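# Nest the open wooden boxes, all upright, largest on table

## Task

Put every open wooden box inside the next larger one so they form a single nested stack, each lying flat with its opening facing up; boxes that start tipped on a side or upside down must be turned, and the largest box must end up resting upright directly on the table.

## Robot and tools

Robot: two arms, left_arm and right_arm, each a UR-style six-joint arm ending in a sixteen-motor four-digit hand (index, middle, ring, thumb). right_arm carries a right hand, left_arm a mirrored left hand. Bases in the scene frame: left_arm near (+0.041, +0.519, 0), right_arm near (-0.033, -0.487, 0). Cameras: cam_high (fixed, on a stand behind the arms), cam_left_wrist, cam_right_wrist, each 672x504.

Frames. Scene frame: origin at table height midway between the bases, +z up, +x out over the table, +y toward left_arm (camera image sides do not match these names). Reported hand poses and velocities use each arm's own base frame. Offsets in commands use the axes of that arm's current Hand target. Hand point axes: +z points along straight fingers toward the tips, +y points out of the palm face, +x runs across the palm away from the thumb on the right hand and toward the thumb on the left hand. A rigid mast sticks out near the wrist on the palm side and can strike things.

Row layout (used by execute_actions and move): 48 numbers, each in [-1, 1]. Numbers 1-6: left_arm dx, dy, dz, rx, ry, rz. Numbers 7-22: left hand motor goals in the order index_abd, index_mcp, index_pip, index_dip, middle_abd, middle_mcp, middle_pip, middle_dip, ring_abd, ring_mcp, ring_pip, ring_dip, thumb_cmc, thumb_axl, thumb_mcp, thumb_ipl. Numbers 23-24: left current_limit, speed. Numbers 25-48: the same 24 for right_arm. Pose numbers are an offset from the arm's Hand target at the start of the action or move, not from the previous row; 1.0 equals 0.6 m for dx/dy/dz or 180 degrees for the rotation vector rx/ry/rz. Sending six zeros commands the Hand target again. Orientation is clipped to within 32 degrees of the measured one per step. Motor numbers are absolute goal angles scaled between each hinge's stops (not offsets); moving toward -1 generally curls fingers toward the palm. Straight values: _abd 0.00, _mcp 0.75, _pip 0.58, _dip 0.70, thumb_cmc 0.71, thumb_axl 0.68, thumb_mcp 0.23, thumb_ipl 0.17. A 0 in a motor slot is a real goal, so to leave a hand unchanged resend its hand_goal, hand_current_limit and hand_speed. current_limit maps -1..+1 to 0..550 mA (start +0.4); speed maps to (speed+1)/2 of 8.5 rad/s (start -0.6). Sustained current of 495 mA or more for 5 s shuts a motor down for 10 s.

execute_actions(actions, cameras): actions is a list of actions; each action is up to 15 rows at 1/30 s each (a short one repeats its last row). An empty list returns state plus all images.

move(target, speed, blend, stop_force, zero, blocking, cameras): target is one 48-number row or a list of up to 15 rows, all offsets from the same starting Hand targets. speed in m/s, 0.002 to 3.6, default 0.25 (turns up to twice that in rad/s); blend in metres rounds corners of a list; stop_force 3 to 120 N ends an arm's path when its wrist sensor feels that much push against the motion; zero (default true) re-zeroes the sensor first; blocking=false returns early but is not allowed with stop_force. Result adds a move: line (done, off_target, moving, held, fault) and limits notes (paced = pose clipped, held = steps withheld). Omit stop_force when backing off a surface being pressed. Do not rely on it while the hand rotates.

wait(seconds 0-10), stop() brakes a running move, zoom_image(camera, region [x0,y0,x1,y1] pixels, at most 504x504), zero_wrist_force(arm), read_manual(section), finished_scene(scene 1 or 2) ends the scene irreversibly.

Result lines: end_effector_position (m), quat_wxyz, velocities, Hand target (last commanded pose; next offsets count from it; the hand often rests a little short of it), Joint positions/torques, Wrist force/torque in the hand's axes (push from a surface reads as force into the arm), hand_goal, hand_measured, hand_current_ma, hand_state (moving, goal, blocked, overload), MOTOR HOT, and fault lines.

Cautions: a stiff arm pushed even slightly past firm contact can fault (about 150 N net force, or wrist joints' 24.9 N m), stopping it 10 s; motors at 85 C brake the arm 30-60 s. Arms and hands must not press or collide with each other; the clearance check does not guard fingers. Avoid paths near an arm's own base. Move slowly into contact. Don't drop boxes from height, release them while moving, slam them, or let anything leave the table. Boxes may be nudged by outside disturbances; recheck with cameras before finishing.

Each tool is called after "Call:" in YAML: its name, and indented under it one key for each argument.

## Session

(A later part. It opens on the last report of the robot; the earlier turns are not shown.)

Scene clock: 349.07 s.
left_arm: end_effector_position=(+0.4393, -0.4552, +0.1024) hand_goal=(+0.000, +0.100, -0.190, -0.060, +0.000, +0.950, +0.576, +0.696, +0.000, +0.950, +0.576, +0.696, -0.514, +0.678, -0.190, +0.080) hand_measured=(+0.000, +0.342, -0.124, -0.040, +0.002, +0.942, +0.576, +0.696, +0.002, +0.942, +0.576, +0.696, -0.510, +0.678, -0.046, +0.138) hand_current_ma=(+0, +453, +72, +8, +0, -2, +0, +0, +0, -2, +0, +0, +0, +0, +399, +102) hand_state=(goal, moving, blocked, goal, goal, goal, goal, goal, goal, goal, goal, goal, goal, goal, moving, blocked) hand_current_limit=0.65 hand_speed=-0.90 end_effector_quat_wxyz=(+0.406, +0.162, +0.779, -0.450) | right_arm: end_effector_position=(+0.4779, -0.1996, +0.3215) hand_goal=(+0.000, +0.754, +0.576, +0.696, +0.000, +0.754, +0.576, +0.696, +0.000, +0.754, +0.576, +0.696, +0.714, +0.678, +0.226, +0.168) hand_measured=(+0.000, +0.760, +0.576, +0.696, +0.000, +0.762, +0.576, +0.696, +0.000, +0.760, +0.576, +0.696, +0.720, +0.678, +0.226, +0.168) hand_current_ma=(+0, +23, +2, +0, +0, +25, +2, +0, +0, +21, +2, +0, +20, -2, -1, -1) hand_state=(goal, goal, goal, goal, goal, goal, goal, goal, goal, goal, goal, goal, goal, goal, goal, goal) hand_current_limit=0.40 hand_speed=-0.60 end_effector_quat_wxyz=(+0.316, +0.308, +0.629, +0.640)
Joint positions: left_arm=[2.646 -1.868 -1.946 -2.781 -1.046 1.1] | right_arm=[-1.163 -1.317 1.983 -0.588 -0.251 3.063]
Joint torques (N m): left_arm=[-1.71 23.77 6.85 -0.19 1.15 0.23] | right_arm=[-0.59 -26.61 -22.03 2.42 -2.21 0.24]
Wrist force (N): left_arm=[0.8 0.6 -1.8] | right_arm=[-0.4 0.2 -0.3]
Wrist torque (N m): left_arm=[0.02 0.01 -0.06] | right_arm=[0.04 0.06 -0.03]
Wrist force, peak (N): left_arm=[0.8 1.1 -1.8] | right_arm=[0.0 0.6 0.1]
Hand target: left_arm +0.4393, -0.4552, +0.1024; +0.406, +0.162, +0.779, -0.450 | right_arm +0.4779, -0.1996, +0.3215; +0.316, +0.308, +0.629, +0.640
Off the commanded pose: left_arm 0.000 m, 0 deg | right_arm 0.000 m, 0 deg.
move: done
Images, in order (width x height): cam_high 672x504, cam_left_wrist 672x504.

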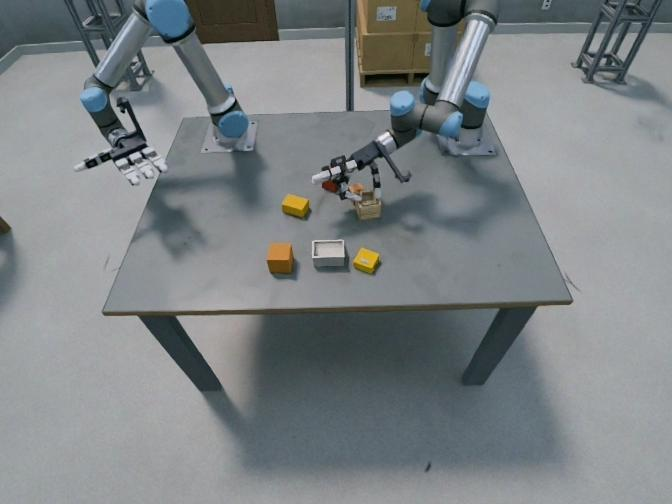

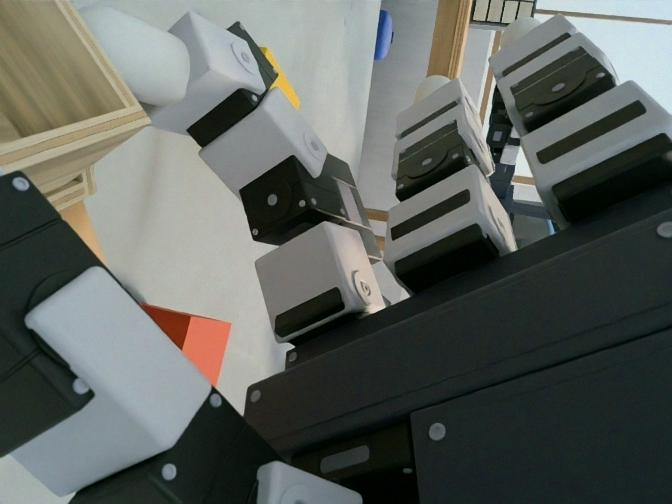

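Call:
move:
  target: [-0.0778,-0.0570,-0.0266,0,0,0, 0,0.10,-0.19,-0.06, 0,0.95,0.576,0.696, 0,0.95,0.576,0.696, -0.514,0.678,-0.19,0.08, 0.65,-0.85, 0,0,0,0,0,0, 0,0.754,0.576,0.696, 0,0.754,0.576,0.696, 0,0.754,0.576,0.696, 0.714,0.678,0.226,0.168, 0.4,-0.6]
  speed: 0.04
  cameras: ["cam_high","cam_left_wrist"]

Call:
zoom_image:
  camera: "cam_high"
  region: [344, 170, 396, 222]

Call:
zoom_image:
  camera: "cam_left_wrist"
  region: [0, 0, 240, 330]

Scene clock: 351.77 s.
left_arm: end_effector_position=(+0.4392, -0.4553, +0.1624) hand_goal=(+0.000, +0.100, -0.190, -0.060, +0.000, +0.950, +0.576, +0.696, +0.000, +0.950, +0.576, +0.696, -0.514, +0.678, -0.190, +0.080) hand_measured=(+0.000, +0.342, -0.124, -0.040, +0.002, +0.942, +0.576, +0.696, +0.002, +0.942, +0.576, +0.696, -0.510, +0.678, -0.048, +0.138) hand_current_ma=(+0, +454, +72, +8, +0, -2, +0, +0, +0, -2, +0, +0, +0, +0, +454, +101) hand_state=(goal, blocked, blocked, goal, goal, goal, goal, goal, goal, goal, goal, goal, goal, goal, blocked, blocked) hand_current_limit=0.65 hand_speed=-0.85 end_effector_quat_wxyz=(+0.406, +0.162, +0.779, -0.450) | right_arm: end_effector_position=(+0.4779, -0.1996, +0.3215) hand_goal=(+0.000, +0.754, +0.576, +0.696, +0.000, +0.754, +0.576, +0.696, +0.000, +0.754, +0.576, +0.696, +0.714, +0.678, +0.226, +0.168) hand_measured=(+0.000, +0.760, +0.576, +0.696, +0.000, +0.762, +0.576, +0.696, +0.000, +0.760, +0.576, +0.696, +0.720, +0.678, +0.226, +0.168) hand_current_ma=(+0, +23, +2, +0, +0, +25, +2, +0, +0, +21, +2, +0, +20, -2, -1, -1) hand_state=(goal, goal, goal, goal, goal, goal, goal, goal, goal, goal, goal, goal, goal, goal, goal, goal) hand_current_limit=0.40 hand_speed=-0.60 end_effector_quat_wxyz=(+0.316, +0.308, +0.629, +0.640)
Joint positions: left_arm=[2.646 -1.784 -1.873 -2.938 -1.047 1.099] | right_arm=[-1.163 -1.317 1.983 -0.588 -0.251 3.063]
Joint torques (N m): left_arm=[-7.73 45.37 31.99 -1.06 -1.27 0.18] | right_arm=[-0.25 -26.62 -22.5 2.54 -2.26 0.13]
Wrist force (N): left_arm=[0.7 0.5 -1.6] | right_arm=[0.1 0.1 0.0]
Wrist torque (N m): left_arm=[0.03 0.07 -0.08] | right_arm=[0.01 -0.02 0.02]
Wrist force, peak (N): left_arm=[1.1 1.3 -1.6] | right_arm=[-0.5 0.4 -0.3]
Hand target: left_arm +0.4392, -0.4553, +0.1625; +0.406, +0.162, +0.779, -0.450 | right_arm +0.4779, -0.1996, +0.3215; +0.316, +0.308, +0.629, +0.640
Off the commanded pose: left_arm 0.000 m, 0 deg | right_arm 0.000 m, 0 deg.
move: done
Images, in order (width x height): cam_high 672x504, cam_left_wrist 672x504.

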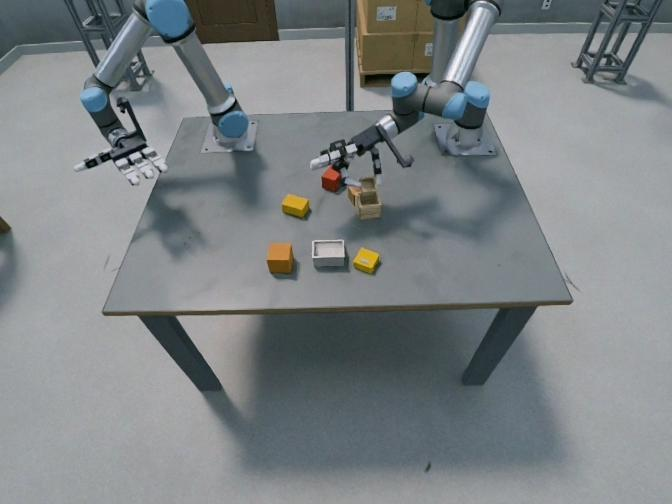

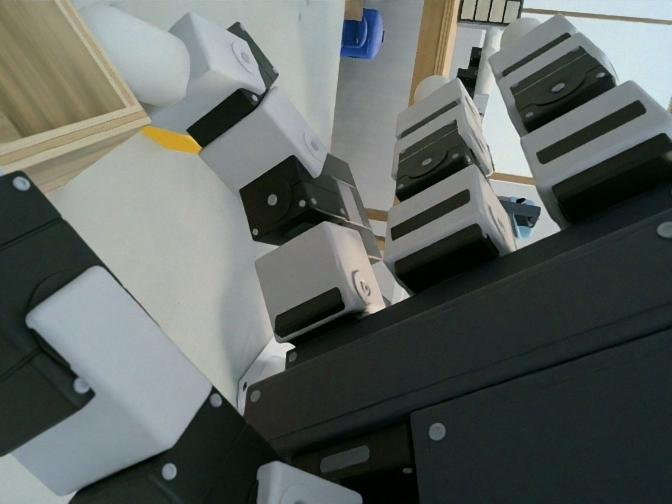

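Scaled by 9.692.

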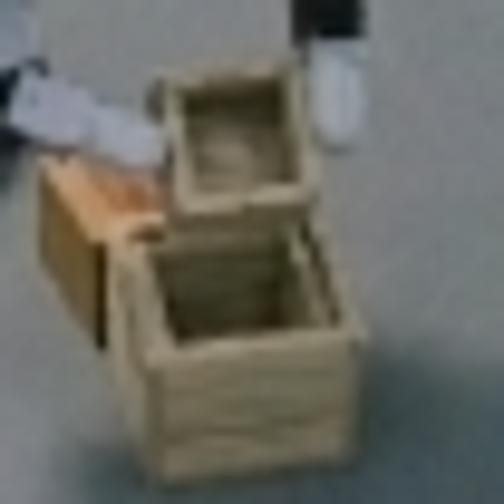

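Scaled by 1.527.

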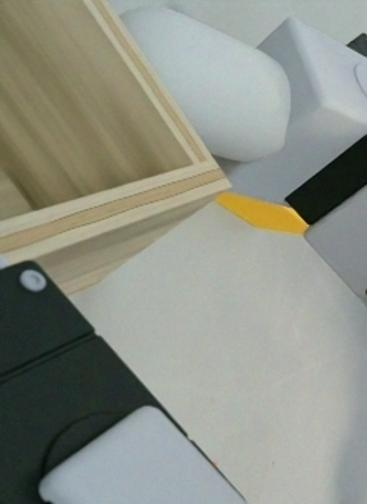

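Call:
move:
  target:
    - [-0.0755,0.1588,-0.1194,0,0,0, 0,0.10,-0.19,-0.06, 0,0.95,0.576,0.696, 0,0.95,0.576,0.696, -0.514,0.678,-0.19,0.08, 0.65,-0.85, 0,0,0,0,0,0, 0,0.754,0.576,0.696, 0,0.754,0.576,0.696, 0,0.754,0.576,0.696, 0.714,0.678,0.226,0.168, 0.4,-0.6]
    - [0.0315,0.2371,-0.0828,0,0,0, 0,0.10,-0.19,-0.06, 0,0.95,0.576,0.696, 0,0.95,0.576,0.696, -0.514,0.678,-0.19,0.08, 0.65,-0.85, 0,0,0,0,0,0, 0,0.754,0.576,0.696, 0,0.754,0.576,0.696, 0,0.754,0.576,0.696, 0.714,0.678,0.226,0.168, 0.4,-0.6]
  speed: [0.12, 0.06]
  blend: 0.02
  cameras: ["cam_high","cam_left_wrist"]

Call:
zoom_image:
  camera: "cam_high"
  region: [340, 170, 440, 240]

Scene clock: 357.20 s.
left_arm: end_effector_position=(+0.4912, -0.3388, +0.0801) hand_goal=(+0.000, +0.100, -0.190, -0.060, +0.000, +0.950, +0.576, +0.696, +0.000, +0.950, +0.576, +0.696, -0.514, +0.678, -0.190, +0.080) hand_measured=(-0.002, +0.342, -0.124, -0.040, +0.002, +0.942, +0.576, +0.696, +0.002, +0.942, +0.576, +0.696, -0.510, +0.678, -0.048, +0.138) hand_current_ma=(+0, +454, +72, +8, +0, -2, +0, +0, +0, -2, +0, +0, +0, +0, +454, +101) hand_state=(goal, blocked, blocked, goal, goal, goal, goal, goal, goal, goal, goal, goal, goal, goal, blocked, blocked) hand_current_limit=0.65 hand_speed=-0.85 end_effector_quat_wxyz=(+0.406, +0.162, +0.779, -0.450) | right_arm: end_effector_position=(+0.4779, -0.1996, +0.3215) hand_goal=(+0.000, +0.754, +0.576, +0.696, +0.000, +0.754, +0.576, +0.696, +0.000, +0.754, +0.576, +0.696, +0.714, +0.678, +0.226, +0.168) hand_measured=(+0.000, +0.760, +0.576, +0.696, +0.000, +0.762, +0.576, +0.696, +0.000, +0.760, +0.576, +0.696, +0.720, +0.678, +0.226, +0.168) hand_current_ma=(+0, +23, +2, +0, +0, +25, +2, +0, +0, +21, +2, +0, +20, -2, -1, -1) hand_state=(goal, goal, goal, goal, goal, goal, goal, goal, goal, goal, goal, goal, goal, goal, goal, goal) hand_current_limit=0.40 hand_speed=-0.60 end_effector_quat_wxyz=(+0.316, +0.308, +0.629, +0.640)
Joint positions: left_arm=[2.978 -1.865 -2.038 -2.788 -0.735 1.249] | right_arm=[-1.163 -1.317 1.983 -0.588 -0.251 3.063]
Joint torques (N m): left_arm=[-4.27 17.83 1.74 1.71 -0.31 -1.28] | right_arm=[-0.53 -26.88 -23.06 2.52 -2.2 0.18]
Wrist force (N): left_arm=[-1.2 -0.3 -2.3] | right_arm=[-0.3 0.2 0.2]
Wrist torque (N m): left_arm=[0.02 -0.05 -0.15] | right_arm=[0.02 0.03 -0.02]
Wrist force, peak (N): left_arm=[-1.2 0.0 -2.5] | right_arm=[-0.5 0.5 -0.2]
Hand target: left_arm +0.4912, -0.3388, +0.0800; +0.406, +0.162, +0.779, -0.450 | right_arm +0.4779, -0.1996, +0.3215; +0.316, +0.308, +0.629, +0.640
Off the commanded pose: left_arm 0.000 m, 0 deg | right_arm 0.000 m, 0 deg.
move: done
Images, in order (width x height): cam_high 672x504, cam_left_wrist 672x504.

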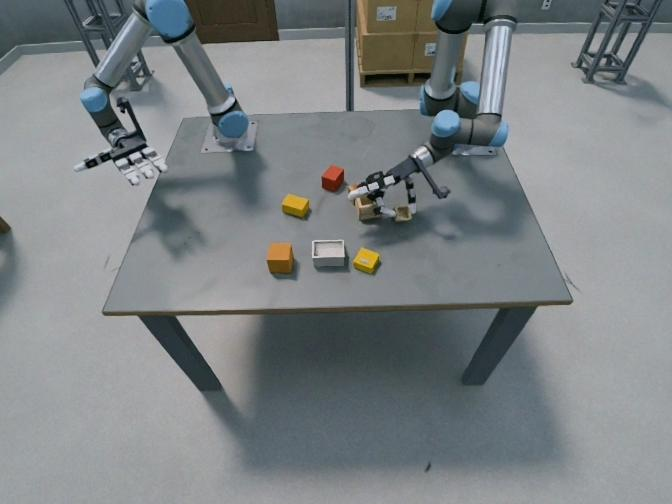

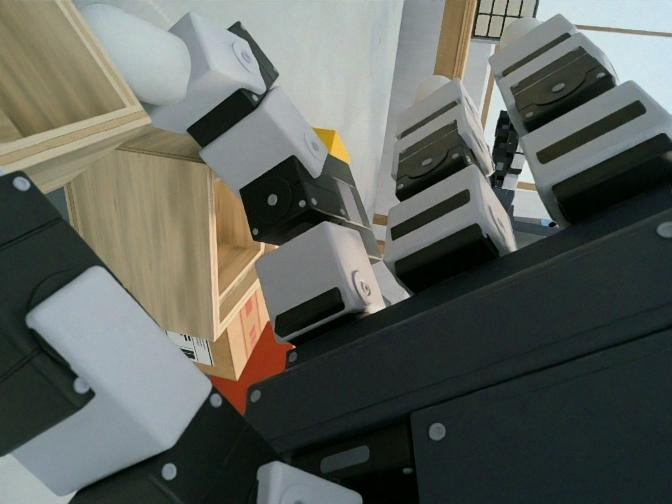

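Scaled by 5.040.

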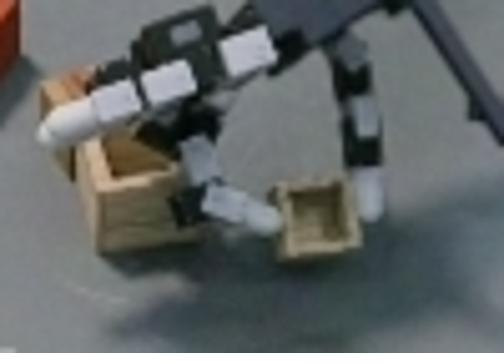

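Call:
move:
  target: [-0.0177,0.0263,-0.0045,0,0,0, 0,0.10,-0.19,-0.06, 0,0.95,0.576,0.696, 0,0.95,0.576,0.696, -0.514,0.678,-0.19,0.08, 0.65,-0.85, 0,0,0,0,0,0, 0,0.754,0.576,0.696, 0,0.754,0.576,0.696, 0,0.754,0.576,0.696, 0.714,0.678,0.226,0.168, 0.4,-0.6]
  speed: 0.06

Call:
move:
  target: [0.02205,0.01614,0.00754,0,0,0, 0,0.10,-0.19,-0.06, 0,0.95,0.576,0.696, 0,0.95,0.576,0.696, -0.514,0.678,-0.19,0.08, 0.65,-0.85, 0,0,0,0,0,0, 0,0.754,0.576,0.696, 0,0.754,0.576,0.696, 0,0.754,0.576,0.696, 0.714,0.678,0.226,0.168, 0.4,-0.6]
  speed: 0.015
  stop_force: 5
  cameras: ["cam_high","cam_left_wrist"]

Call:
zoom_image:
  camera: "cam_left_wrist"
  region: [0, 0, 240, 330]

Scene clock: 359.60 s.
left_arm: end_effector_position=(+0.5061, -0.3269, +0.0800) hand_goal=(+0.000, +0.100, -0.190, -0.060, +0.000, +0.950, +0.576, +0.696, +0.000, +0.950, +0.576, +0.696, -0.514, +0.678, -0.190, +0.080) hand_measured=(+0.000, +0.342, -0.124, -0.040, +0.002, +0.942, +0.576, +0.696, +0.002, +0.942, +0.576, +0.696, -0.510, +0.678, -0.048, +0.138) hand_current_ma=(+0, +454, +72, +8, +0, -2, +0, +0, +0, -2, +0, +0, +0, +0, +454, +101) hand_state=(goal, blocked, blocked, goal, goal, goal, goal, goal, goal, goal, goal, goal, goal, goal, blocked, blocked) hand_current_limit=0.65 hand_speed=-0.85 end_effector_quat_wxyz=(+0.406, +0.162, +0.779, -0.450) | right_arm: end_effector_position=(+0.4779, -0.1996, +0.3215) hand_goal=(+0.000, +0.754, +0.576, +0.696, +0.000, +0.754, +0.576, +0.696, +0.000, +0.754, +0.576, +0.696, +0.714, +0.678, +0.226, +0.168) hand_measured=(+0.000, +0.760, +0.576, +0.696, +0.000, +0.762, +0.576, +0.696, +0.000, +0.760, +0.576, +0.696, +0.720, +0.678, +0.226, +0.168) hand_current_ma=(+0, +23, +2, +0, +0, +25, +2, +0, +0, +21, +2, +0, +20, -2, -1, -1) hand_state=(goal, goal, goal, goal, goal, goal, goal, goal, goal, goal, goal, goal, goal, goal, goal, goal) hand_current_limit=0.40 hand_speed=-0.60 end_effector_quat_wxyz=(+0.316, +0.308, +0.629, +0.640)
Joint positions: left_arm=[3.016 -1.885 -2.012 -2.812 -0.701 1.273] | right_arm=[-1.163 -1.317 1.983 -0.588 -0.251 3.063]
Joint torques (N m): left_arm=[7.3 18.76 28.19 -2.22 2.01 1.79] | right_arm=[-0.12 -26.99 -22.15 2.49 -2.15 0.25]
Wrist force (N): left_arm=[1.1 0.3 -2.0] | right_arm=[0.0 0.1 -0.1]
Wrist torque (N m): left_arm=[0.01 0.00 -0.08] | right_arm=[0.02 0.01 0.00]
Wrist force, peak (N): left_arm=[-1.6 0.2 -2.2] | right_arm=[-0.2 0.6 -0.3]
Hand target: left_arm +0.5062, -0.3268, +0.0800; +0.406, +0.162, +0.779, -0.450 | right_arm +0.4779, -0.1996, +0.3215; +0.316, +0.308, +0.629, +0.640
Off the commanded pose: left_arm 0.000 m, 0 deg | right_arm 0.000 m, 0 deg.
move: done

Scene clock: 361.37 s.
left_arm: end_effector_position=(+0.5062, -0.3268, +0.0713) hand_goal=(+0.000, +0.100, -0.190, -0.060, +0.000, +0.950, +0.576, +0.696, +0.000, +0.950, +0.576, +0.696, -0.514, +0.678, -0.190, +0.080) hand_measured=(-0.006, +0.342, -0.124, -0.050, +0.002, +0.942, +0.576, +0.696, +0.002, +0.942, +0.576, +0.696, -0.518, +0.676, -0.048, +0.138) hand_current_ma=(-1, +454, +72, +2, +0, -2, +0, +0, +0, -2, +0, +0, +0, +0, +454, +101) hand_state=(goal, blocked, blocked, goal, goal, goal, goal, goal, goal, goal, goal, goal, goal, goal, blocked, blocked) hand_current_limit=0.65 hand_speed=-0.85 end_effector_quat_wxyz=(+0.406, +0.162, +0.779, -0.450) | right_arm: end_effector_position=(+0.4779, -0.1996, +0.3215) hand_goal=(+0.000, +0.754, +0.576, +0.696, +0.000, +0.754, +0.576, +0.696, +0.000, +0.754, +0.576, +0.696, +0.714, +0.678, +0.226, +0.168) hand_measured=(+0.000, +0.760, +0.576, +0.696, +0.000, +0.762, +0.576, +0.696, +0.000, +0.760, +0.576, +0.696, +0.720, +0.678, +0.226, +0.168) hand_current_ma=(+0, +23, +2, +0, +0, +25, +2, +0, +0, +21, +2, +0, +20, -2, -1, -1) hand_state=(goal, goal, goal, goal, goal, goal, goal, goal, goal, goal, goal, goal, goal, goal, goal, goal) hand_current_limit=0.40 hand_speed=-0.60 end_effector_quat_wxyz=(+0.316, +0.308, +0.629, +0.640)
Joint positions: left_arm=[3.016 -1.9 -2.02 -2.788 -0.7 1.273] | right_arm=[-1.163 -1.317 1.983 -0.588 -0.251 3.063]
Joint torques (N m): left_arm=[5.84 44.88 27.67 -2.13 0.25 0.16] | right_arm=[-0.01 -27.23 -22.22 2.55 -2.31 0.23]
Wrist force (N): left_arm=[0.1 -0.8 -2.4] | right_arm=[-0.3 0.0 -0.1]
Wrist torque (N m): left_arm=[0.01 -0.02 -0.06] | right_arm=[0.02 0.04 -0.03]
Wrist force, peak (N): left_arm=[-3.1 -3.8 -3.2] | right_arm=[-0.5 0.3 -0.1]
Hand target: left_arm +0.5062, -0.3268, +0.0713; +0.406, +0.162, +0.779, -0.450 (not the last commanded pose) | right_arm +0.4779, -0.1996, +0.3215; +0.316, +0.308, +0.629, +0.640
Off the commanded pose: left_arm 0.008 m, 0 deg | right_arm 0.000 m, 0 deg.
move: contact (left_arm)
Images, in order (width x height): cam_high 672x504, cam_left_wrist 672x504.

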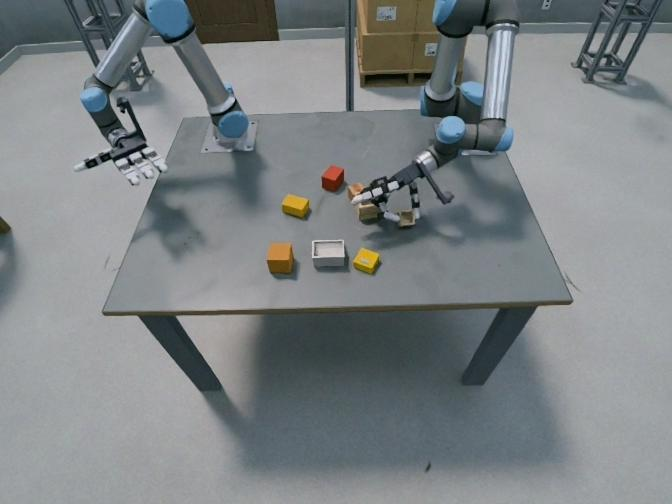

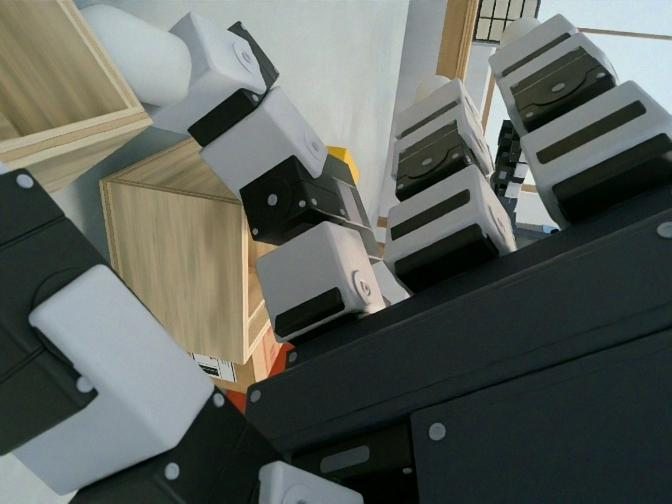

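Scaled by 1.527.

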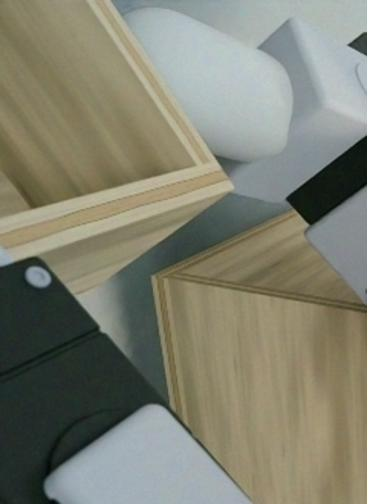

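Call:
move:
  target: [0.01168,0.00854,0.00399,0,0,0, 0,0.10,-0.19,-0.06, 0,0.95,0.576,0.696, 0,0.95,0.576,0.696, -0.514,0.678,-0.19,0.08, 0.65,-0.85, 0,0,0,0,0,0, 0,0.754,0.576,0.696, 0,0.754,0.576,0.696, 0,0.754,0.576,0.696, 0.714,0.678,0.226,0.168, 0.4,-0.6]
  speed: 0.015
  stop_force: 8
  cameras: ["cam_high","cam_left_wrist"]

Call:
zoom_image:
  camera: "cam_left_wrist"
  region: [0, 0, 240, 330]

Call:
zoom_image:
  camera: "cam_high"
  region: [380, 190, 440, 240]

Scene clock: 363.67 s.
left_arm: end_effector_position=(+0.5062, -0.3268, +0.0659) hand_goal=(+0.000, +0.100, -0.190, -0.060, +0.000, +0.950, +0.576, +0.696, +0.000, +0.950, +0.576, +0.696, -0.514, +0.678, -0.190, +0.080) hand_measured=(-0.012, +0.342, -0.124, -0.052, +0.002, +0.942, +0.576, +0.696, +0.002, +0.942, +0.576, +0.696, -0.548, +0.666, -0.048, +0.138) hand_current_ma=(-2, +454, +72, +1, +0, -2, +0, +0, +0, -2, +0, +0, -22, -5, +454, +101) hand_state=(goal, blocked, blocked, goal, goal, goal, goal, goal, goal, goal, goal, goal, blocked, goal, blocked, blocked) hand_current_limit=0.65 hand_speed=-0.85 end_effector_quat_wxyz=(+0.406, +0.162, +0.779, -0.450) | right_arm: end_effector_position=(+0.4779, -0.1996, +0.3215) hand_goal=(+0.000, +0.754, +0.576, +0.696, +0.000, +0.754, +0.576, +0.696, +0.000, +0.754, +0.576, +0.696, +0.714, +0.678, +0.226, +0.168) hand_measured=(+0.000, +0.760, +0.576, +0.696, +0.000, +0.762, +0.576, +0.696, +0.000, +0.760, +0.576, +0.696, +0.720, +0.678, +0.226, +0.168) hand_current_ma=(+0, +23, +2, +0, +0, +25, +2, +0, +0, +21, +2, +0, +20, -2, -1, -1) hand_state=(goal, goal, goal, goal, goal, goal, goal, goal, goal, goal, goal, goal, goal, goal, goal, goal) hand_current_limit=0.40 hand_speed=-0.60 end_effector_quat_wxyz=(+0.316, +0.308, +0.629, +0.640)
Joint positions: left_arm=[3.016 -1.91 -2.024 -2.774 -0.7 1.273] | right_arm=[-1.163 -1.317 1.983 -0.588 -0.251 3.063]
Joint torques (N m): left_arm=[6.07 43.98 26.11 -2.18 -1.3 0.56] | right_arm=[-0.18 -26.4 -22.61 2.52 -2.14 0.21]
Wrist force (N): left_arm=[-1.8 -2.2 -2.7] | right_arm=[-0.3 0.1 0.0]
Wrist torque (N m): left_arm=[-0.03 0.04 -0.07] | right_arm=[0.02 0.04 -0.02]
Wrist force, peak (N): left_arm=[-5.8 -5.9 -4.1] | right_arm=[-0.5 0.3 -0.1]
Hand target: left_arm +0.5062, -0.3268, +0.0659; +0.406, +0.162, +0.779, -0.450 (not the last commanded pose) | right_arm +0.4779, -0.1996, +0.3215; +0.316, +0.308, +0.629, +0.640
Off the commanded pose: left_arm 0.004 m, 0 deg | right_arm 0.000 m, 0 deg.
move: contact (left_arm)
Images, in order (width x height): cam_high 672x504, cam_left_wrist 672x504.

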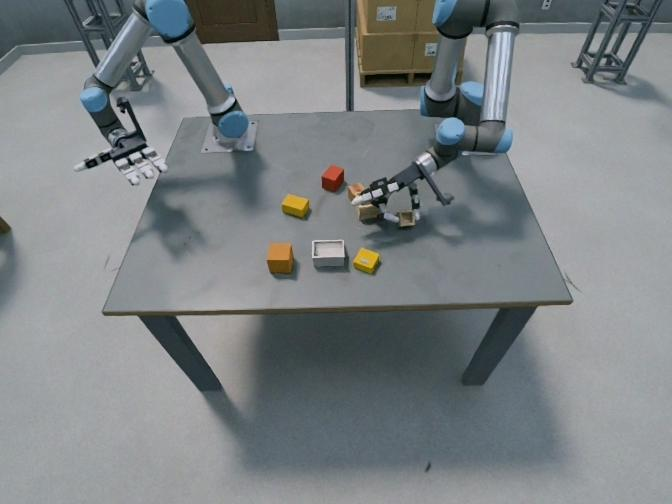

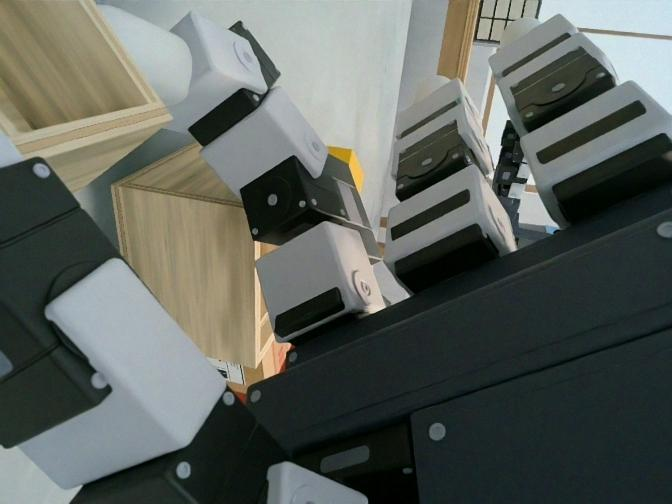

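Scaled by 1.527.

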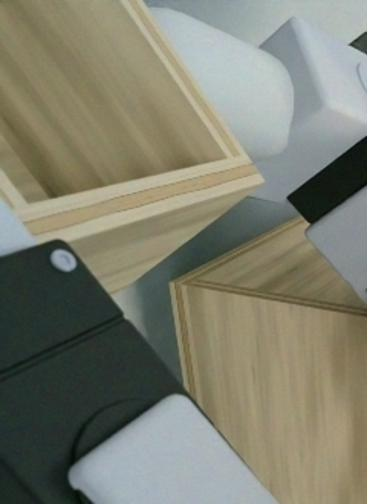

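Scaled by 8.400.

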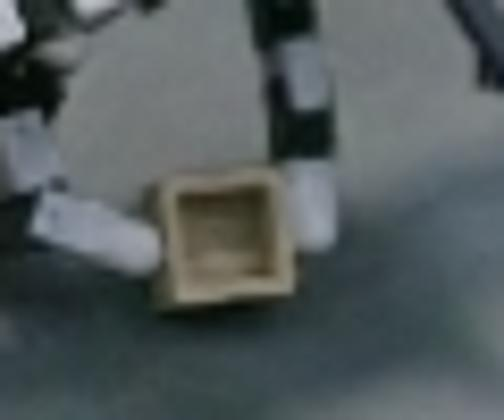

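Call:
move:
  target: [0,0,0,0,0,0, 0,0.30,-0.13,-0.03, 0,0.95,0.576,0.696, 0,0.95,0.576,0.696, -0.514,0.678,-0.08,0.12, 0.4,-0.95, 0,0,0,0,0,0, 0,0.754,0.576,0.696, 0,0.754,0.576,0.696, 0,0.754,0.576,0.696, 0.714,0.678,0.226,0.168, 0.4,-0.6]
  speed: 0.015
  cameras: ["cam_left_wrist"]

Call:
move:
  target: [0,0,0,0,0,0, 0,0.34,-0.12,-0.03, 0,0.95,0.576,0.696, 0,0.95,0.576,0.696, -0.514,0.678,-0.045,0.135, 0.4,-0.97, 0,0,0,0,0,0, 0,0.754,0.576,0.696, 0,0.754,0.576,0.696, 0,0.754,0.576,0.696, 0.714,0.678,0.226,0.168, 0.4,-0.6]
  speed: 0.015
  cameras: ["cam_left_wrist", "cam_high"]

Call:
zoom_image:
  camera: "cam_high"
  region: [380, 190, 440, 240]

Scene clock: 366.57 s.
left_arm: end_effector_position=(+0.5062, -0.3268, +0.0659) hand_goal=(+0.000, +0.300, -0.130, -0.030, +0.000, +0.950, +0.576, +0.696, +0.000, +0.950, +0.576, +0.696, -0.514, +0.678, -0.080, +0.120) hand_measured=(-0.012, +0.342, -0.116, -0.038, +0.002, +0.942, +0.576, +0.696, +0.002, +0.942, +0.576, +0.696, -0.548, +0.666, -0.048, +0.142) hand_current_ma=(-2, +104, +4, -1, +0, -2, +0, +0, +0, -2, +0, +0, -22, -5, +104, +17) hand_state=(goal, moving, goal, goal, goal, goal, goal, goal, goal, goal, goal, goal, blocked, goal, moving, blocked) hand_current_limit=0.40 hand_speed=-0.95 end_effector_quat_wxyz=(+0.406, +0.162, +0.779, -0.450) | right_arm: end_effector_position=(+0.4779, -0.1996, +0.3215) hand_goal=(+0.000, +0.754, +0.576, +0.696, +0.000, +0.754, +0.576, +0.696, +0.000, +0.754, +0.576, +0.696, +0.714, +0.678, +0.226, +0.168) hand_measured=(+0.000, +0.760, +0.576, +0.696, +0.000, +0.762, +0.576, +0.696, +0.000, +0.760, +0.576, +0.696, +0.720, +0.678, +0.226, +0.168) hand_current_ma=(+0, +23, +2, +0, +0, +25, +2, +0, +0, +21, +2, +0, +20, -2, -1, -1) hand_state=(goal, goal, goal, goal, goal, goal, goal, goal, goal, goal, goal, goal, goal, goal, goal, goal) hand_current_limit=0.40 hand_speed=-0.60 end_effector_quat_wxyz=(+0.316, +0.308, +0.629, +0.640)
Joint positions: left_arm=[3.016 -1.91 -2.024 -2.774 -0.7 1.273] | right_arm=[-1.163 -1.317 1.983 -0.588 -0.251 3.063]
Joint torques (N m): left_arm=[6.65 41.51 24.53 -1.08 -1.36 0.65] | right_arm=[-0.19 -26.63 -22.68 2.55 -2.24 0.3]
Wrist force (N): left_arm=[-2.3 -2.9 -3.7] | right_arm=[-0.4 0.1 0.0]
Wrist torque (N m): left_arm=[-0.12 0.11 -0.07] | right_arm=[0.01 0.06 -0.04]
Wrist force, peak (N): left_arm=[-3.2 -4.2 -3.1] | right_arm=[-0.4 0.1 -0.4]
Hand target: left_arm +0.5062, -0.3268, +0.0659; +0.406, +0.162, +0.779, -0.450 | right_arm +0.4779, -0.1996, +0.3215; +0.316, +0.308, +0.629, +0.640
Off the commanded pose: left_arm 0.000 m, 0 deg | right_arm 0.000 m, 0 deg.
move: done
Images, in order (width x height): cam_left_wrist 672x504.

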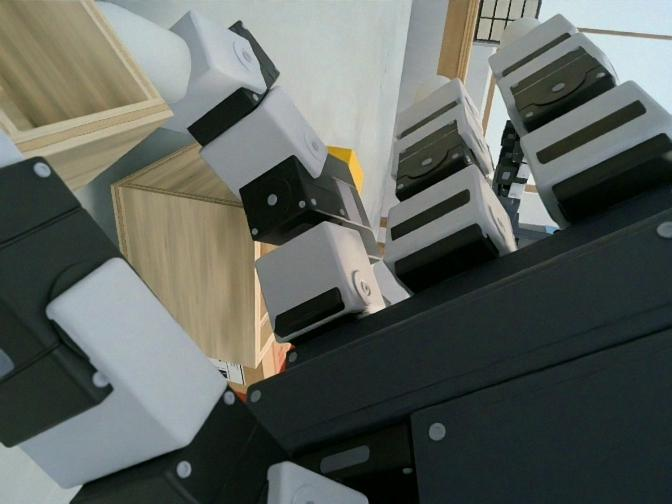

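Scene clock: 367.07 s.
left_arm: end_effector_position=(+0.5062, -0.3268, +0.0659) hand_goal=(+0.000, +0.340, -0.120, -0.030, +0.000, +0.950, +0.576, +0.696, +0.000, +0.950, +0.576, +0.696, -0.514, +0.678, -0.044, +0.136) hand_measured=(-0.008, +0.342, -0.112, -0.036, +0.002, +0.942, +0.576, +0.696, +0.002, +0.942, +0.576, +0.696, -0.548, +0.666, -0.046, +0.148) hand_current_ma=(-1, +11, +1, -1, +0, -2, +0, +0, +0, -2, +0, +0, -20, -5, +13, +5) hand_state=(goal, moving, goal, goal, goal, goal, goal, goal, goal, goal, goal, goal, blocked, goal, moving, goal) hand_current_limit=0.40 hand_speed=-0.97 end_effector_quat_wxyz=(+0.406, +0.162, +0.779, -0.450) | right_arm: end_effector_position=(+0.4779, -0.1996, +0.3215) hand_goal=(+0.000, +0.754, +0.576, +0.696, +0.000, +0.754, +0.576, +0.696, +0.000, +0.754, +0.576, +0.696, +0.714, +0.678, +0.226, +0.168) hand_measured=(+0.000, +0.760, +0.576, +0.696, +0.000, +0.762, +0.576, +0.696, +0.000, +0.760, +0.576, +0.696, +0.720, +0.678, +0.226, +0.168) hand_current_ma=(+0, +23, +2, +0, +0, +25, +2, +0, +0, +21, +2, +0, +20, -2, -1, -1) hand_state=(goal, goal, goal, goal, goal, goal, goal, goal, goal, goal, goal, goal, goal, goal, goal, goal) hand_current_limit=0.40 hand_speed=-0.60 end_effector_quat_wxyz=(+0.316, +0.308, +0.629, +0.640)
Joint positions: left_arm=[3.016 -1.91 -2.024 -2.774 -0.7 1.273] | right_arm=[-1.163 -1.317 1.983 -0.588 -0.251 3.063]
Joint torques (N m): left_arm=[6.06 38.73 23.24 -1.1 -0.8 0.76] | right_arm=[-1.08 -27.28 -22.53 2.55 -2.22 0.35]
Wrist force (N): left_arm=[-0.5 -1.4 -2.8] | right_arm=[-0.2 0.1 -0.2]
Wrist torque (N m): left_arm=[-0.05 0.01 -0.05] | right_arm=[0.02 0.03 -0.02]
Wrist force, peak (N): left_arm=[-2.2 -2.9 -4.1] | right_arm=[-0.3 0.3 -0.3]
Hand target: left_arm +0.5062, -0.3268, +0.0659; +0.406, +0.162, +0.779, -0.450 | right_arm +0.4779, -0.1996, +0.3215; +0.316, +0.308, +0.629, +0.640
Off the commanded pose: left_arm 0.000 m, 0 deg | right_arm 0.000 m, 0 deg.
move: done
Images, in order (width x height): cam_high 672x504, cam_left_wrist 672x504.

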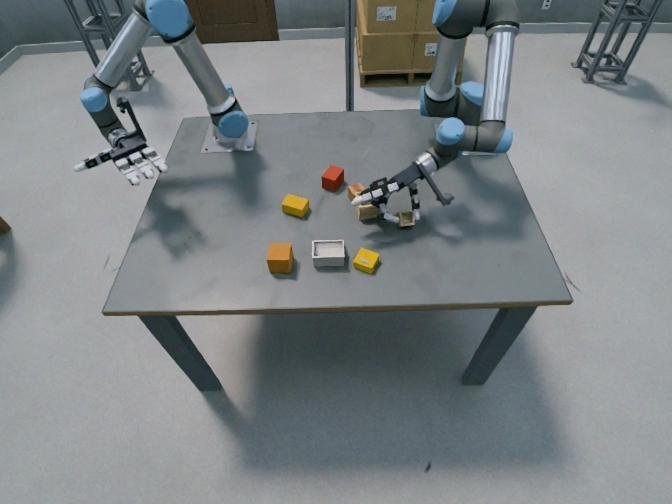

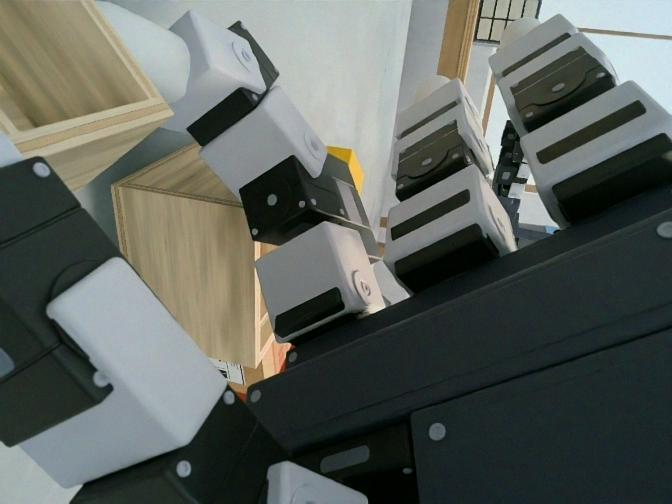

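Scaled by 8.400.

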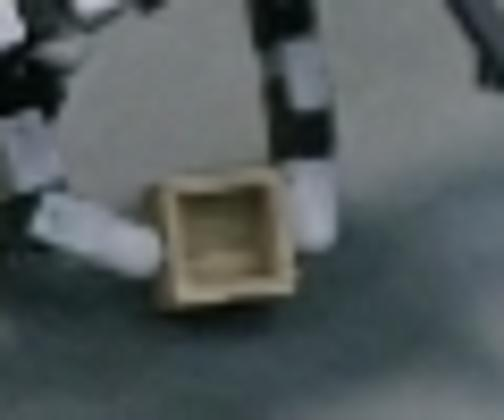

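Call:
move:
  target: [0,0,0,0,0,0, 0,0.40,-0.11,0.0, 0,0.95,0.576,0.696, 0,0.95,0.576,0.696, -0.514,0.678,0.01,0.168, 0.4,-0.98, 0,0,0,0,0,0, 0,0.754,0.576,0.696, 0,0.754,0.576,0.696, 0,0.754,0.576,0.696, 0.714,0.678,0.226,0.168, 0.4,-0.6]
  speed: 0.015

Call:
wait:
  seconds: 1.5
  cameras: ["cam_high","cam_left_wrist"]

Call:
zoom_image:
  camera: "cam_high"
  region: [380, 190, 440, 240]

Scene clock: 369.07 s.
left_arm: end_effector_position=(+0.5062, -0.3268, +0.0659) hand_goal=(+0.000, +0.400, -0.110, +0.000, +0.000, +0.950, +0.576, +0.696, +0.000, +0.950, +0.576, +0.696, -0.514, +0.678, +0.010, +0.168) hand_measured=(+0.000, +0.388, -0.112, -0.002, +0.002, +0.942, +0.576, +0.696, +0.002, +0.942, +0.576, +0.696, -0.510, +0.678, +0.008, +0.166) hand_current_ma=(+0, -4, +0, +0, +0, -2, +0, +0, +0, -2, +0, +0, +0, +0, +0, +0) hand_state=(goal, goal, goal, goal, goal, goal, goal, goal, goal, goal, goal, goal, goal, goal, goal, goal) hand_current_limit=0.40 hand_speed=-0.98 end_effector_quat_wxyz=(+0.406, +0.162, +0.779, -0.450) | right_arm: end_effector_position=(+0.4779, -0.1996, +0.3215) hand_goal=(+0.000, +0.754, +0.576, +0.696, +0.000, +0.754, +0.576, +0.696, +0.000, +0.754, +0.576, +0.696, +0.714, +0.678, +0.226, +0.168) hand_measured=(+0.000, +0.760, +0.576, +0.696, +0.000, +0.762, +0.576, +0.696, +0.000, +0.760, +0.576, +0.696, +0.720, +0.678, +0.226, +0.168) hand_current_ma=(+0, +23, +2, +0, +0, +25, +2, +0, +0, +21, +2, +0, +20, -2, -1, -1) hand_state=(goal, goal, goal, goal, goal, goal, goal, goal, goal, goal, goal, goal, goal, goal, goal, goal) hand_current_limit=0.40 hand_speed=-0.60 end_effector_quat_wxyz=(+0.316, +0.308, +0.629, +0.640)
Joint positions: left_arm=[3.016 -1.91 -2.024 -2.774 -0.7 1.273] | right_arm=[-1.163 -1.317 1.983 -0.588 -0.251 3.063]
Joint torques (N m): left_arm=[5.99 29.96 15.73 -0.52 0.23 0.73] | right_arm=[-0.07 -26.62 -22.57 2.58 -2.24 0.29]
Wrist force (N): left_arm=[0.3 0.3 -2.1] | right_arm=[-0.3 0.0 0.0]
Wrist torque (N m): left_arm=[0.00 0.02 -0.12] | right_arm=[0.00 0.04 -0.02]
Wrist force, peak (N): left_arm=[-0.4 -1.1 -2.7] | right_arm=[-0.5 0.2 -0.4]
Hand target: left_arm +0.5062, -0.3268, +0.0659; +0.406, +0.162, +0.779, -0.450 | right_arm +0.4779, -0.1996, +0.3215; +0.316, +0.308, +0.629, +0.640
Off the commanded pose: left_arm 0.000 m, 0 deg | right_arm 0.000 m, 0 deg.
move: done

Scene clock: 370.57 s.
left_arm: end_effector_position=(+0.5062, -0.3268, +0.0659) hand_goal=(+0.000, +0.400, -0.110, +0.000, +0.000, +0.950, +0.576, +0.696, +0.000, +0.950, +0.576, +0.696, -0.514, +0.678, +0.010, +0.168) hand_measured=(+0.000, +0.388, -0.112, -0.002, +0.002, +0.942, +0.576, +0.696, +0.002, +0.942, +0.576, +0.696, -0.510, +0.678, +0.008, +0.166) hand_current_ma=(+0, -4, +0, +0, +0, -2, +0, +0, +0, -2, +0, +0, +0, +0, +0, +0) hand_state=(goal, goal, goal, goal, goal, goal, goal, goal, goal, goal, goal, goal, goal, goal, goal, goal) hand_current_limit=0.40 hand_speed=-0.98 end_effector_quat_wxyz=(+0.406, +0.162, +0.779, -0.450) | right_arm: end_effector_position=(+0.4779, -0.1996, +0.3215) hand_goal=(+0.000, +0.754, +0.576, +0.696, +0.000, +0.754, +0.576, +0.696, +0.000, +0.754, +0.576, +0.696, +0.714, +0.678, +0.226, +0.168) hand_measured=(+0.000, +0.760, +0.576, +0.696, +0.000, +0.762, +0.576, +0.696, +0.000, +0.760, +0.576, +0.696, +0.720, +0.678, +0.226, +0.168) hand_current_ma=(+0, +23, +2, +0, +0, +25, +2, +0, +0, +21, +2, +0, +20, -2, -1, -1) hand_state=(goal, goal, goal, goal, goal, goal, goal, goal, goal, goal, goal, goal, goal, goal, goal, goal) hand_current_limit=0.40 hand_speed=-0.60 end_effector_quat_wxyz=(+0.316, +0.308, +0.629, +0.640)
Joint positions: left_arm=[3.016 -1.91 -2.024 -2.774 -0.7 1.273] | right_arm=[-1.163 -1.317 1.983 -0.588 -0.251 3.063]
Joint torques (N m): left_arm=[6.07 22.97 10.81 0.09 1.12 0.68] | right_arm=[0.52 -26.47 -22.62 2.53 -2.2 0.24]
Wrist force (N): left_arm=[0.5 0.7 -2.1] | right_arm=[-0.2 0.0 -0.1]
Wrist torque (N m): left_arm=[0.05 0.00 -0.12] | right_arm=[0.01 0.03 -0.01]
Wrist force, peak (N): left_arm=[0.5 0.6 -2.2] | right_arm=[-0.6 0.3 -0.2]
Hand target: left_arm +0.5062, -0.3268, +0.0659; +0.406, +0.162, +0.779, -0.450 | right_arm +0.4779, -0.1996, +0.3215; +0.316, +0.308, +0.629, +0.640
Off the commanded pose: left_arm 0.000 m, 0 deg | right_arm 0.000 m, 0 deg.
wait: 1.50 s; at rest by 0.17 s
Images, in order (width x height): cam_high 672x504, cam_left_wrist 672x504.

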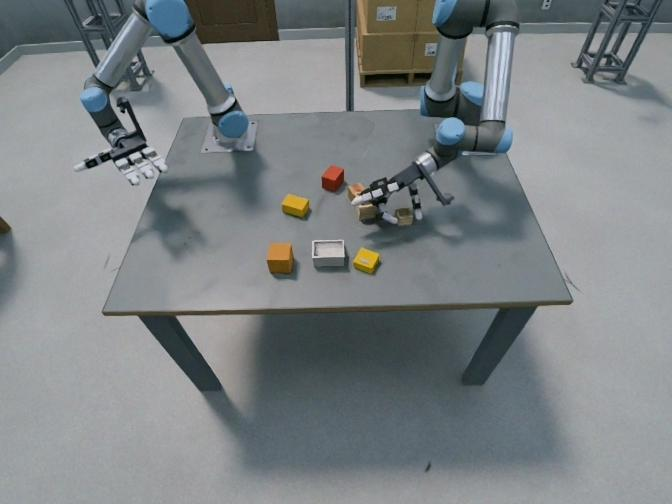

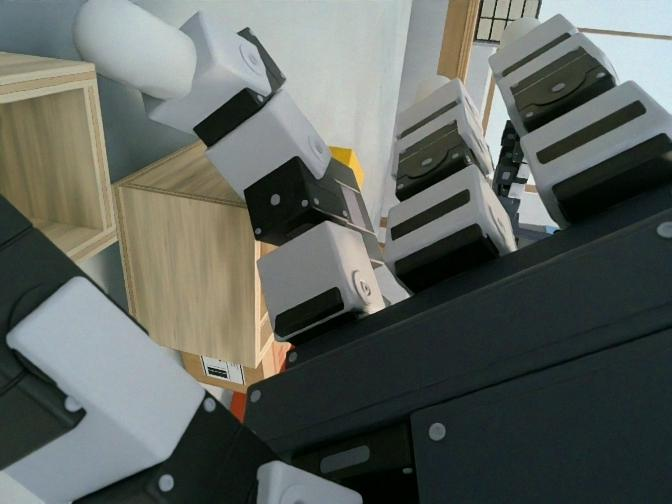

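Scaled by 8.400.

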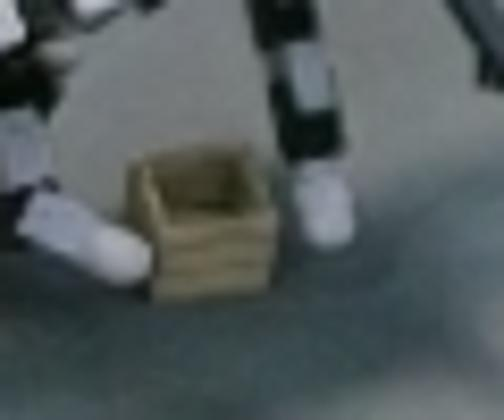

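Call:
zoom_image:
  camera: "cam_left_wrist"
  region: [80, 120, 320, 380]

Call:
zoom_image:
  camera: "cam_left_wrist"
  region: [0, 30, 180, 280]

Call:
zoom_image:
  camera: "cam_high"
  region: [344, 180, 396, 232]

Scaled by 1.938.

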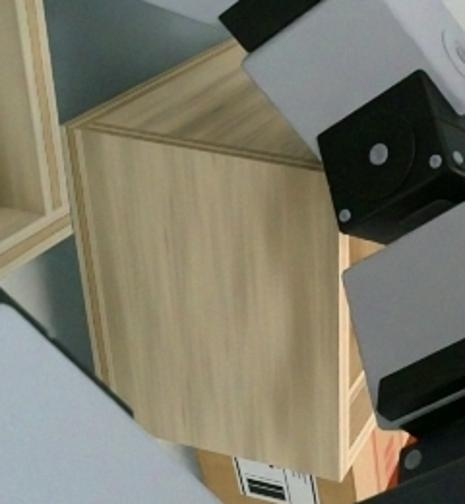

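Scaled by 2.016.

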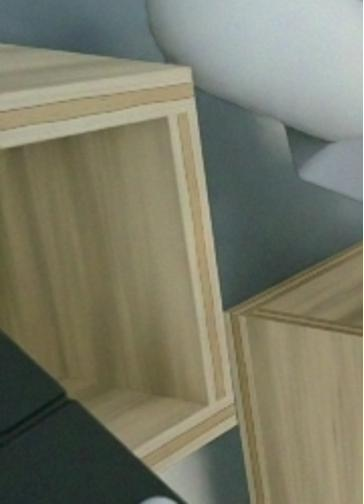

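Scaled by 9.692.

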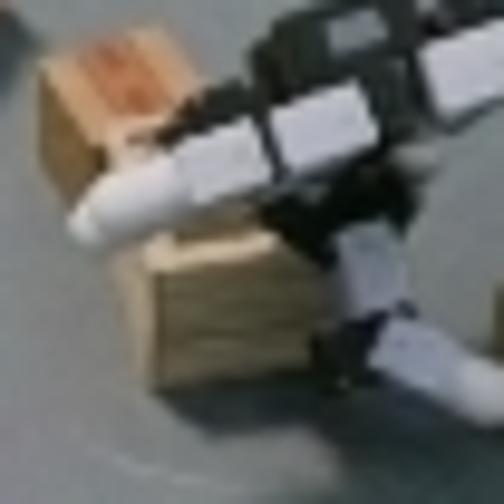

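Call:
move:
  target: [0,0,0,0,0,0, 0,0.45,-0.11,0.0145, 0,0.95,0.576,0.696, 0,0.95,0.576,0.696, -0.514,0.678,0.06,0.168, 0.4,-0.8, 0,0,0,0,0,0, 0,0.754,0.576,0.696, 0,0.754,0.576,0.696, 0,0.754,0.576,0.696, 0.714,0.678,0.226,0.168, 0.4,-0.6]
  speed: 0.05

Call:
move:
  target: [0.033,-0.0302,-0.013,0,0,0, 0,0.45,-0.11,0.0145, 0,0.95,0.576,0.696, 0,0.95,0.576,0.696, -0.514,0.678,0.06,0.168, 0.4,-0.8, 0,0,0,0,0,0, 0,0.754,0.576,0.696, 0,0.754,0.576,0.696, 0,0.754,0.576,0.696, 0.714,0.678,0.226,0.168, 0.4,-0.6]
  speed: 0.04
  cameras: ["cam_high","cam_left_wrist"]

Call:
zoom_image:
  camera: "cam_high"
  region: [380, 190, 440, 240]

Call:
zoom_image:
  camera: "cam_left_wrist"
  region: [0, 0, 180, 250]

Scene clock: 376.93 s.
left_arm: end_effector_position=(+0.5062, -0.3268, +0.0659) hand_goal=(+0.000, +0.450, -0.110, +0.014, +0.000, +0.950, +0.576, +0.696, +0.000, +0.950, +0.576, +0.696, -0.514, +0.678, +0.060, +0.168) hand_measured=(+0.000, +0.436, -0.112, +0.012, +0.002, +0.942, +0.576, +0.696, +0.002, +0.942, +0.576, +0.696, -0.510, +0.678, +0.058, +0.166) hand_current_ma=(+0, -4, +0, +0, +0, -2, +0, +0, +0, -2, +0, +0, +0, +0, +0, +0) hand_state=(goal, goal, goal, goal, goal, goal, goal, goal, goal, goal, goal, goal, goal, goal, goal, goal) hand_current_limit=0.40 hand_speed=-0.80 end_effector_quat_wxyz=(+0.406, +0.162, +0.779, -0.450) | right_arm: end_effector_position=(+0.4779, -0.1996, +0.3215) hand_goal=(+0.000, +0.754, +0.576, +0.696, +0.000, +0.754, +0.576, +0.696, +0.000, +0.754, +0.576, +0.696, +0.714, +0.678, +0.226, +0.168) hand_measured=(+0.000, +0.760, +0.576, +0.696, +0.000, +0.762, +0.576, +0.696, +0.000, +0.760, +0.576, +0.696, +0.720, +0.678, +0.226, +0.168) hand_current_ma=(+0, +23, +2, +0, +0, +25, +2, +0, +0, +21, +2, +0, +20, -2, -1, -1) hand_state=(goal, goal, goal, goal, goal, goal, goal, goal, goal, goal, goal, goal, goal, goal, goal, goal) hand_current_limit=0.40 hand_speed=-0.60 end_effector_quat_wxyz=(+0.316, +0.308, +0.629, +0.640)
Joint positions: left_arm=[3.016 -1.91 -2.024 -2.774 -0.7 1.273] | right_arm=[-1.163 -1.317 1.983 -0.588 -0.251 3.063]
Joint torques (N m): left_arm=[5.44 22.89 2.2 1.24 1.89 0.67] | right_arm=[-0.31 -26.94 -23.02 2.61 -2.3 0.25]
Wrist force (N): left_arm=[0.4 0.4 -2.1] | right_arm=[-0.1 0.0 -0.1]
Wrist torque (N m): left_arm=[0.02 -0.03 -0.12] | right_arm=[0.00 0.02 -0.01]
Wrist force, peak (N): left_arm=[0.5 0.3 -2.4] | right_arm=[-0.4 0.2 -0.6]
Hand target: left_arm +0.5062, -0.3268, +0.0659; +0.406, +0.162, +0.779, -0.450 | right_arm +0.4779, -0.1996, +0.3215; +0.316, +0.308, +0.629, +0.640
Off the commanded pose: left_arm 0.000 m, 0 deg | right_arm 0.000 m, 0 deg.
move: done

Scene clock: 378.00 s.
left_arm: end_effector_position=(+0.4791, -0.3324, +0.0629) hand_goal=(+0.000, +0.450, -0.110, +0.014, +0.000, +0.950, +0.576, +0.696, +0.000, +0.950, +0.576, +0.696, -0.514, +0.678, +0.060, +0.168) hand_measured=(+0.000, +0.442, -0.112, +0.012, +0.002, +0.942, +0.576, +0.696, +0.002, +0.942, +0.576, +0.696, -0.510, +0.678, +0.058, +0.166) hand_current_ma=(+0, -1, +0, +0, +0, -2, +0, +0, +0, -2, +0, +0, +0, +0, +0, +0) hand_state=(goal, goal, goal, goal, goal, goal, goal, goal, goal, goal, goal, goal, goal, goal, goal, goal) hand_current_limit=0.40 hand_speed=-0.80 end_effector_quat_wxyz=(+0.406, +0.162, +0.779, -0.450) | right_arm: end_effector_position=(+0.4779, -0.1996, +0.3215) hand_goal=(+0.000, +0.754, +0.576, +0.696, +0.000, +0.754, +0.576, +0.696, +0.000, +0.754, +0.576, +0.696, +0.714, +0.678, +0.226, +0.168) hand_measured=(+0.000, +0.760, +0.576, +0.696, +0.000, +0.762, +0.576, +0.696, +0.000, +0.760, +0.576, +0.696, +0.720, +0.678, +0.226, +0.168) hand_current_ma=(+0, +23, +2, +0, +0, +25, +2, +0, +0, +21, +2, +0, +20, -2, -1, -1) hand_state=(goal, goal, goal, goal, goal, goal, goal, goal, goal, goal, goal, goal, goal, goal, goal, goal) hand_current_limit=0.40 hand_speed=-0.60 end_effector_quat_wxyz=(+0.316, +0.308, +0.629, +0.640)
Joint positions: left_arm=[2.99 -1.871 -2.092 -2.733 -0.724 1.257] | right_arm=[-1.163 -1.317 1.983 -0.588 -0.251 3.063]
Joint torques (N m): left_arm=[-9.64 43.36 1.03 2.64 -1.05 -1.45] | right_arm=[-0.28 -26.85 -22.6 2.62 -2.27 0.2]
Wrist force (N): left_arm=[0.7 0.3 -1.9] | right_arm=[0.0 0.1 -0.2]
Wrist torque (N m): left_arm=[-0.03 -0.02 0.15] | right_arm=[0.02 0.01 0.00]
Wrist force, peak (N): left_arm=[-1.2 -0.3 -2.4] | right_arm=[-0.4 0.2 -0.4]
Hand target: left_arm +0.4790, -0.3324, +0.0629; +0.406, +0.162, +0.779, -0.450 | right_arm +0.4779, -0.1996, +0.3215; +0.316, +0.308, +0.629, +0.640
Off the commanded pose: left_arm 0.000 m, 0 deg | right_arm 0.000 m, 0 deg.
move: done
Images, in order (width x height): cam_high 672x504, cam_left_wrist 672x504.

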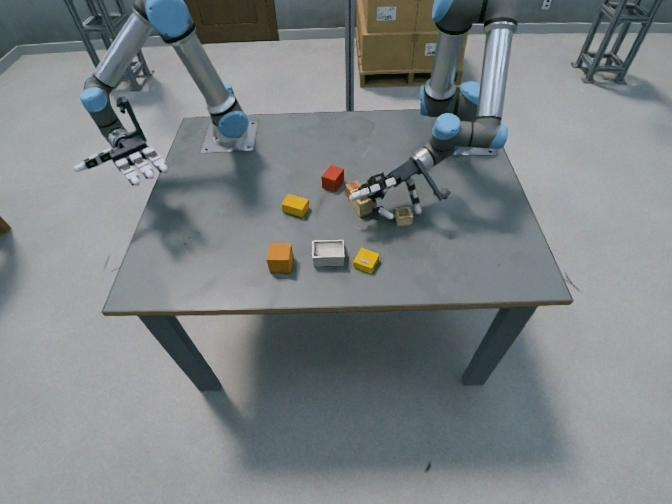

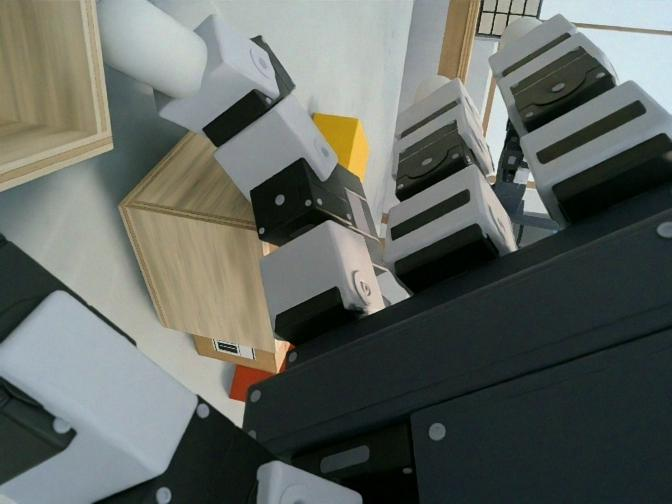

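Scaled by 8.400.

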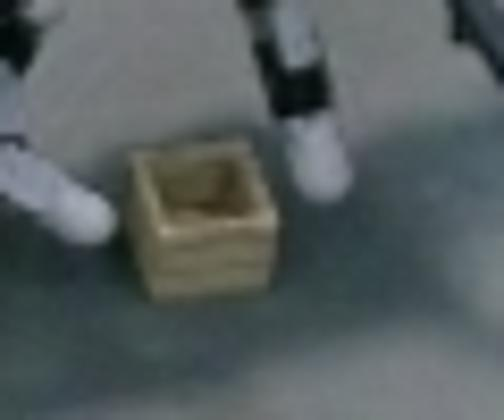

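Scaled by 2.016.

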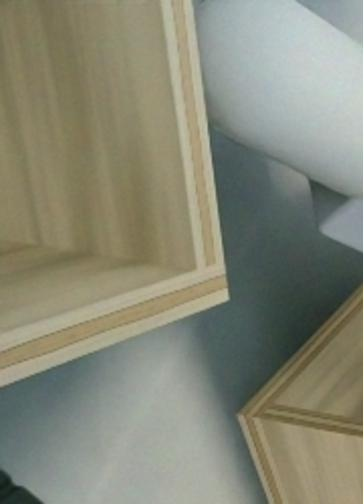

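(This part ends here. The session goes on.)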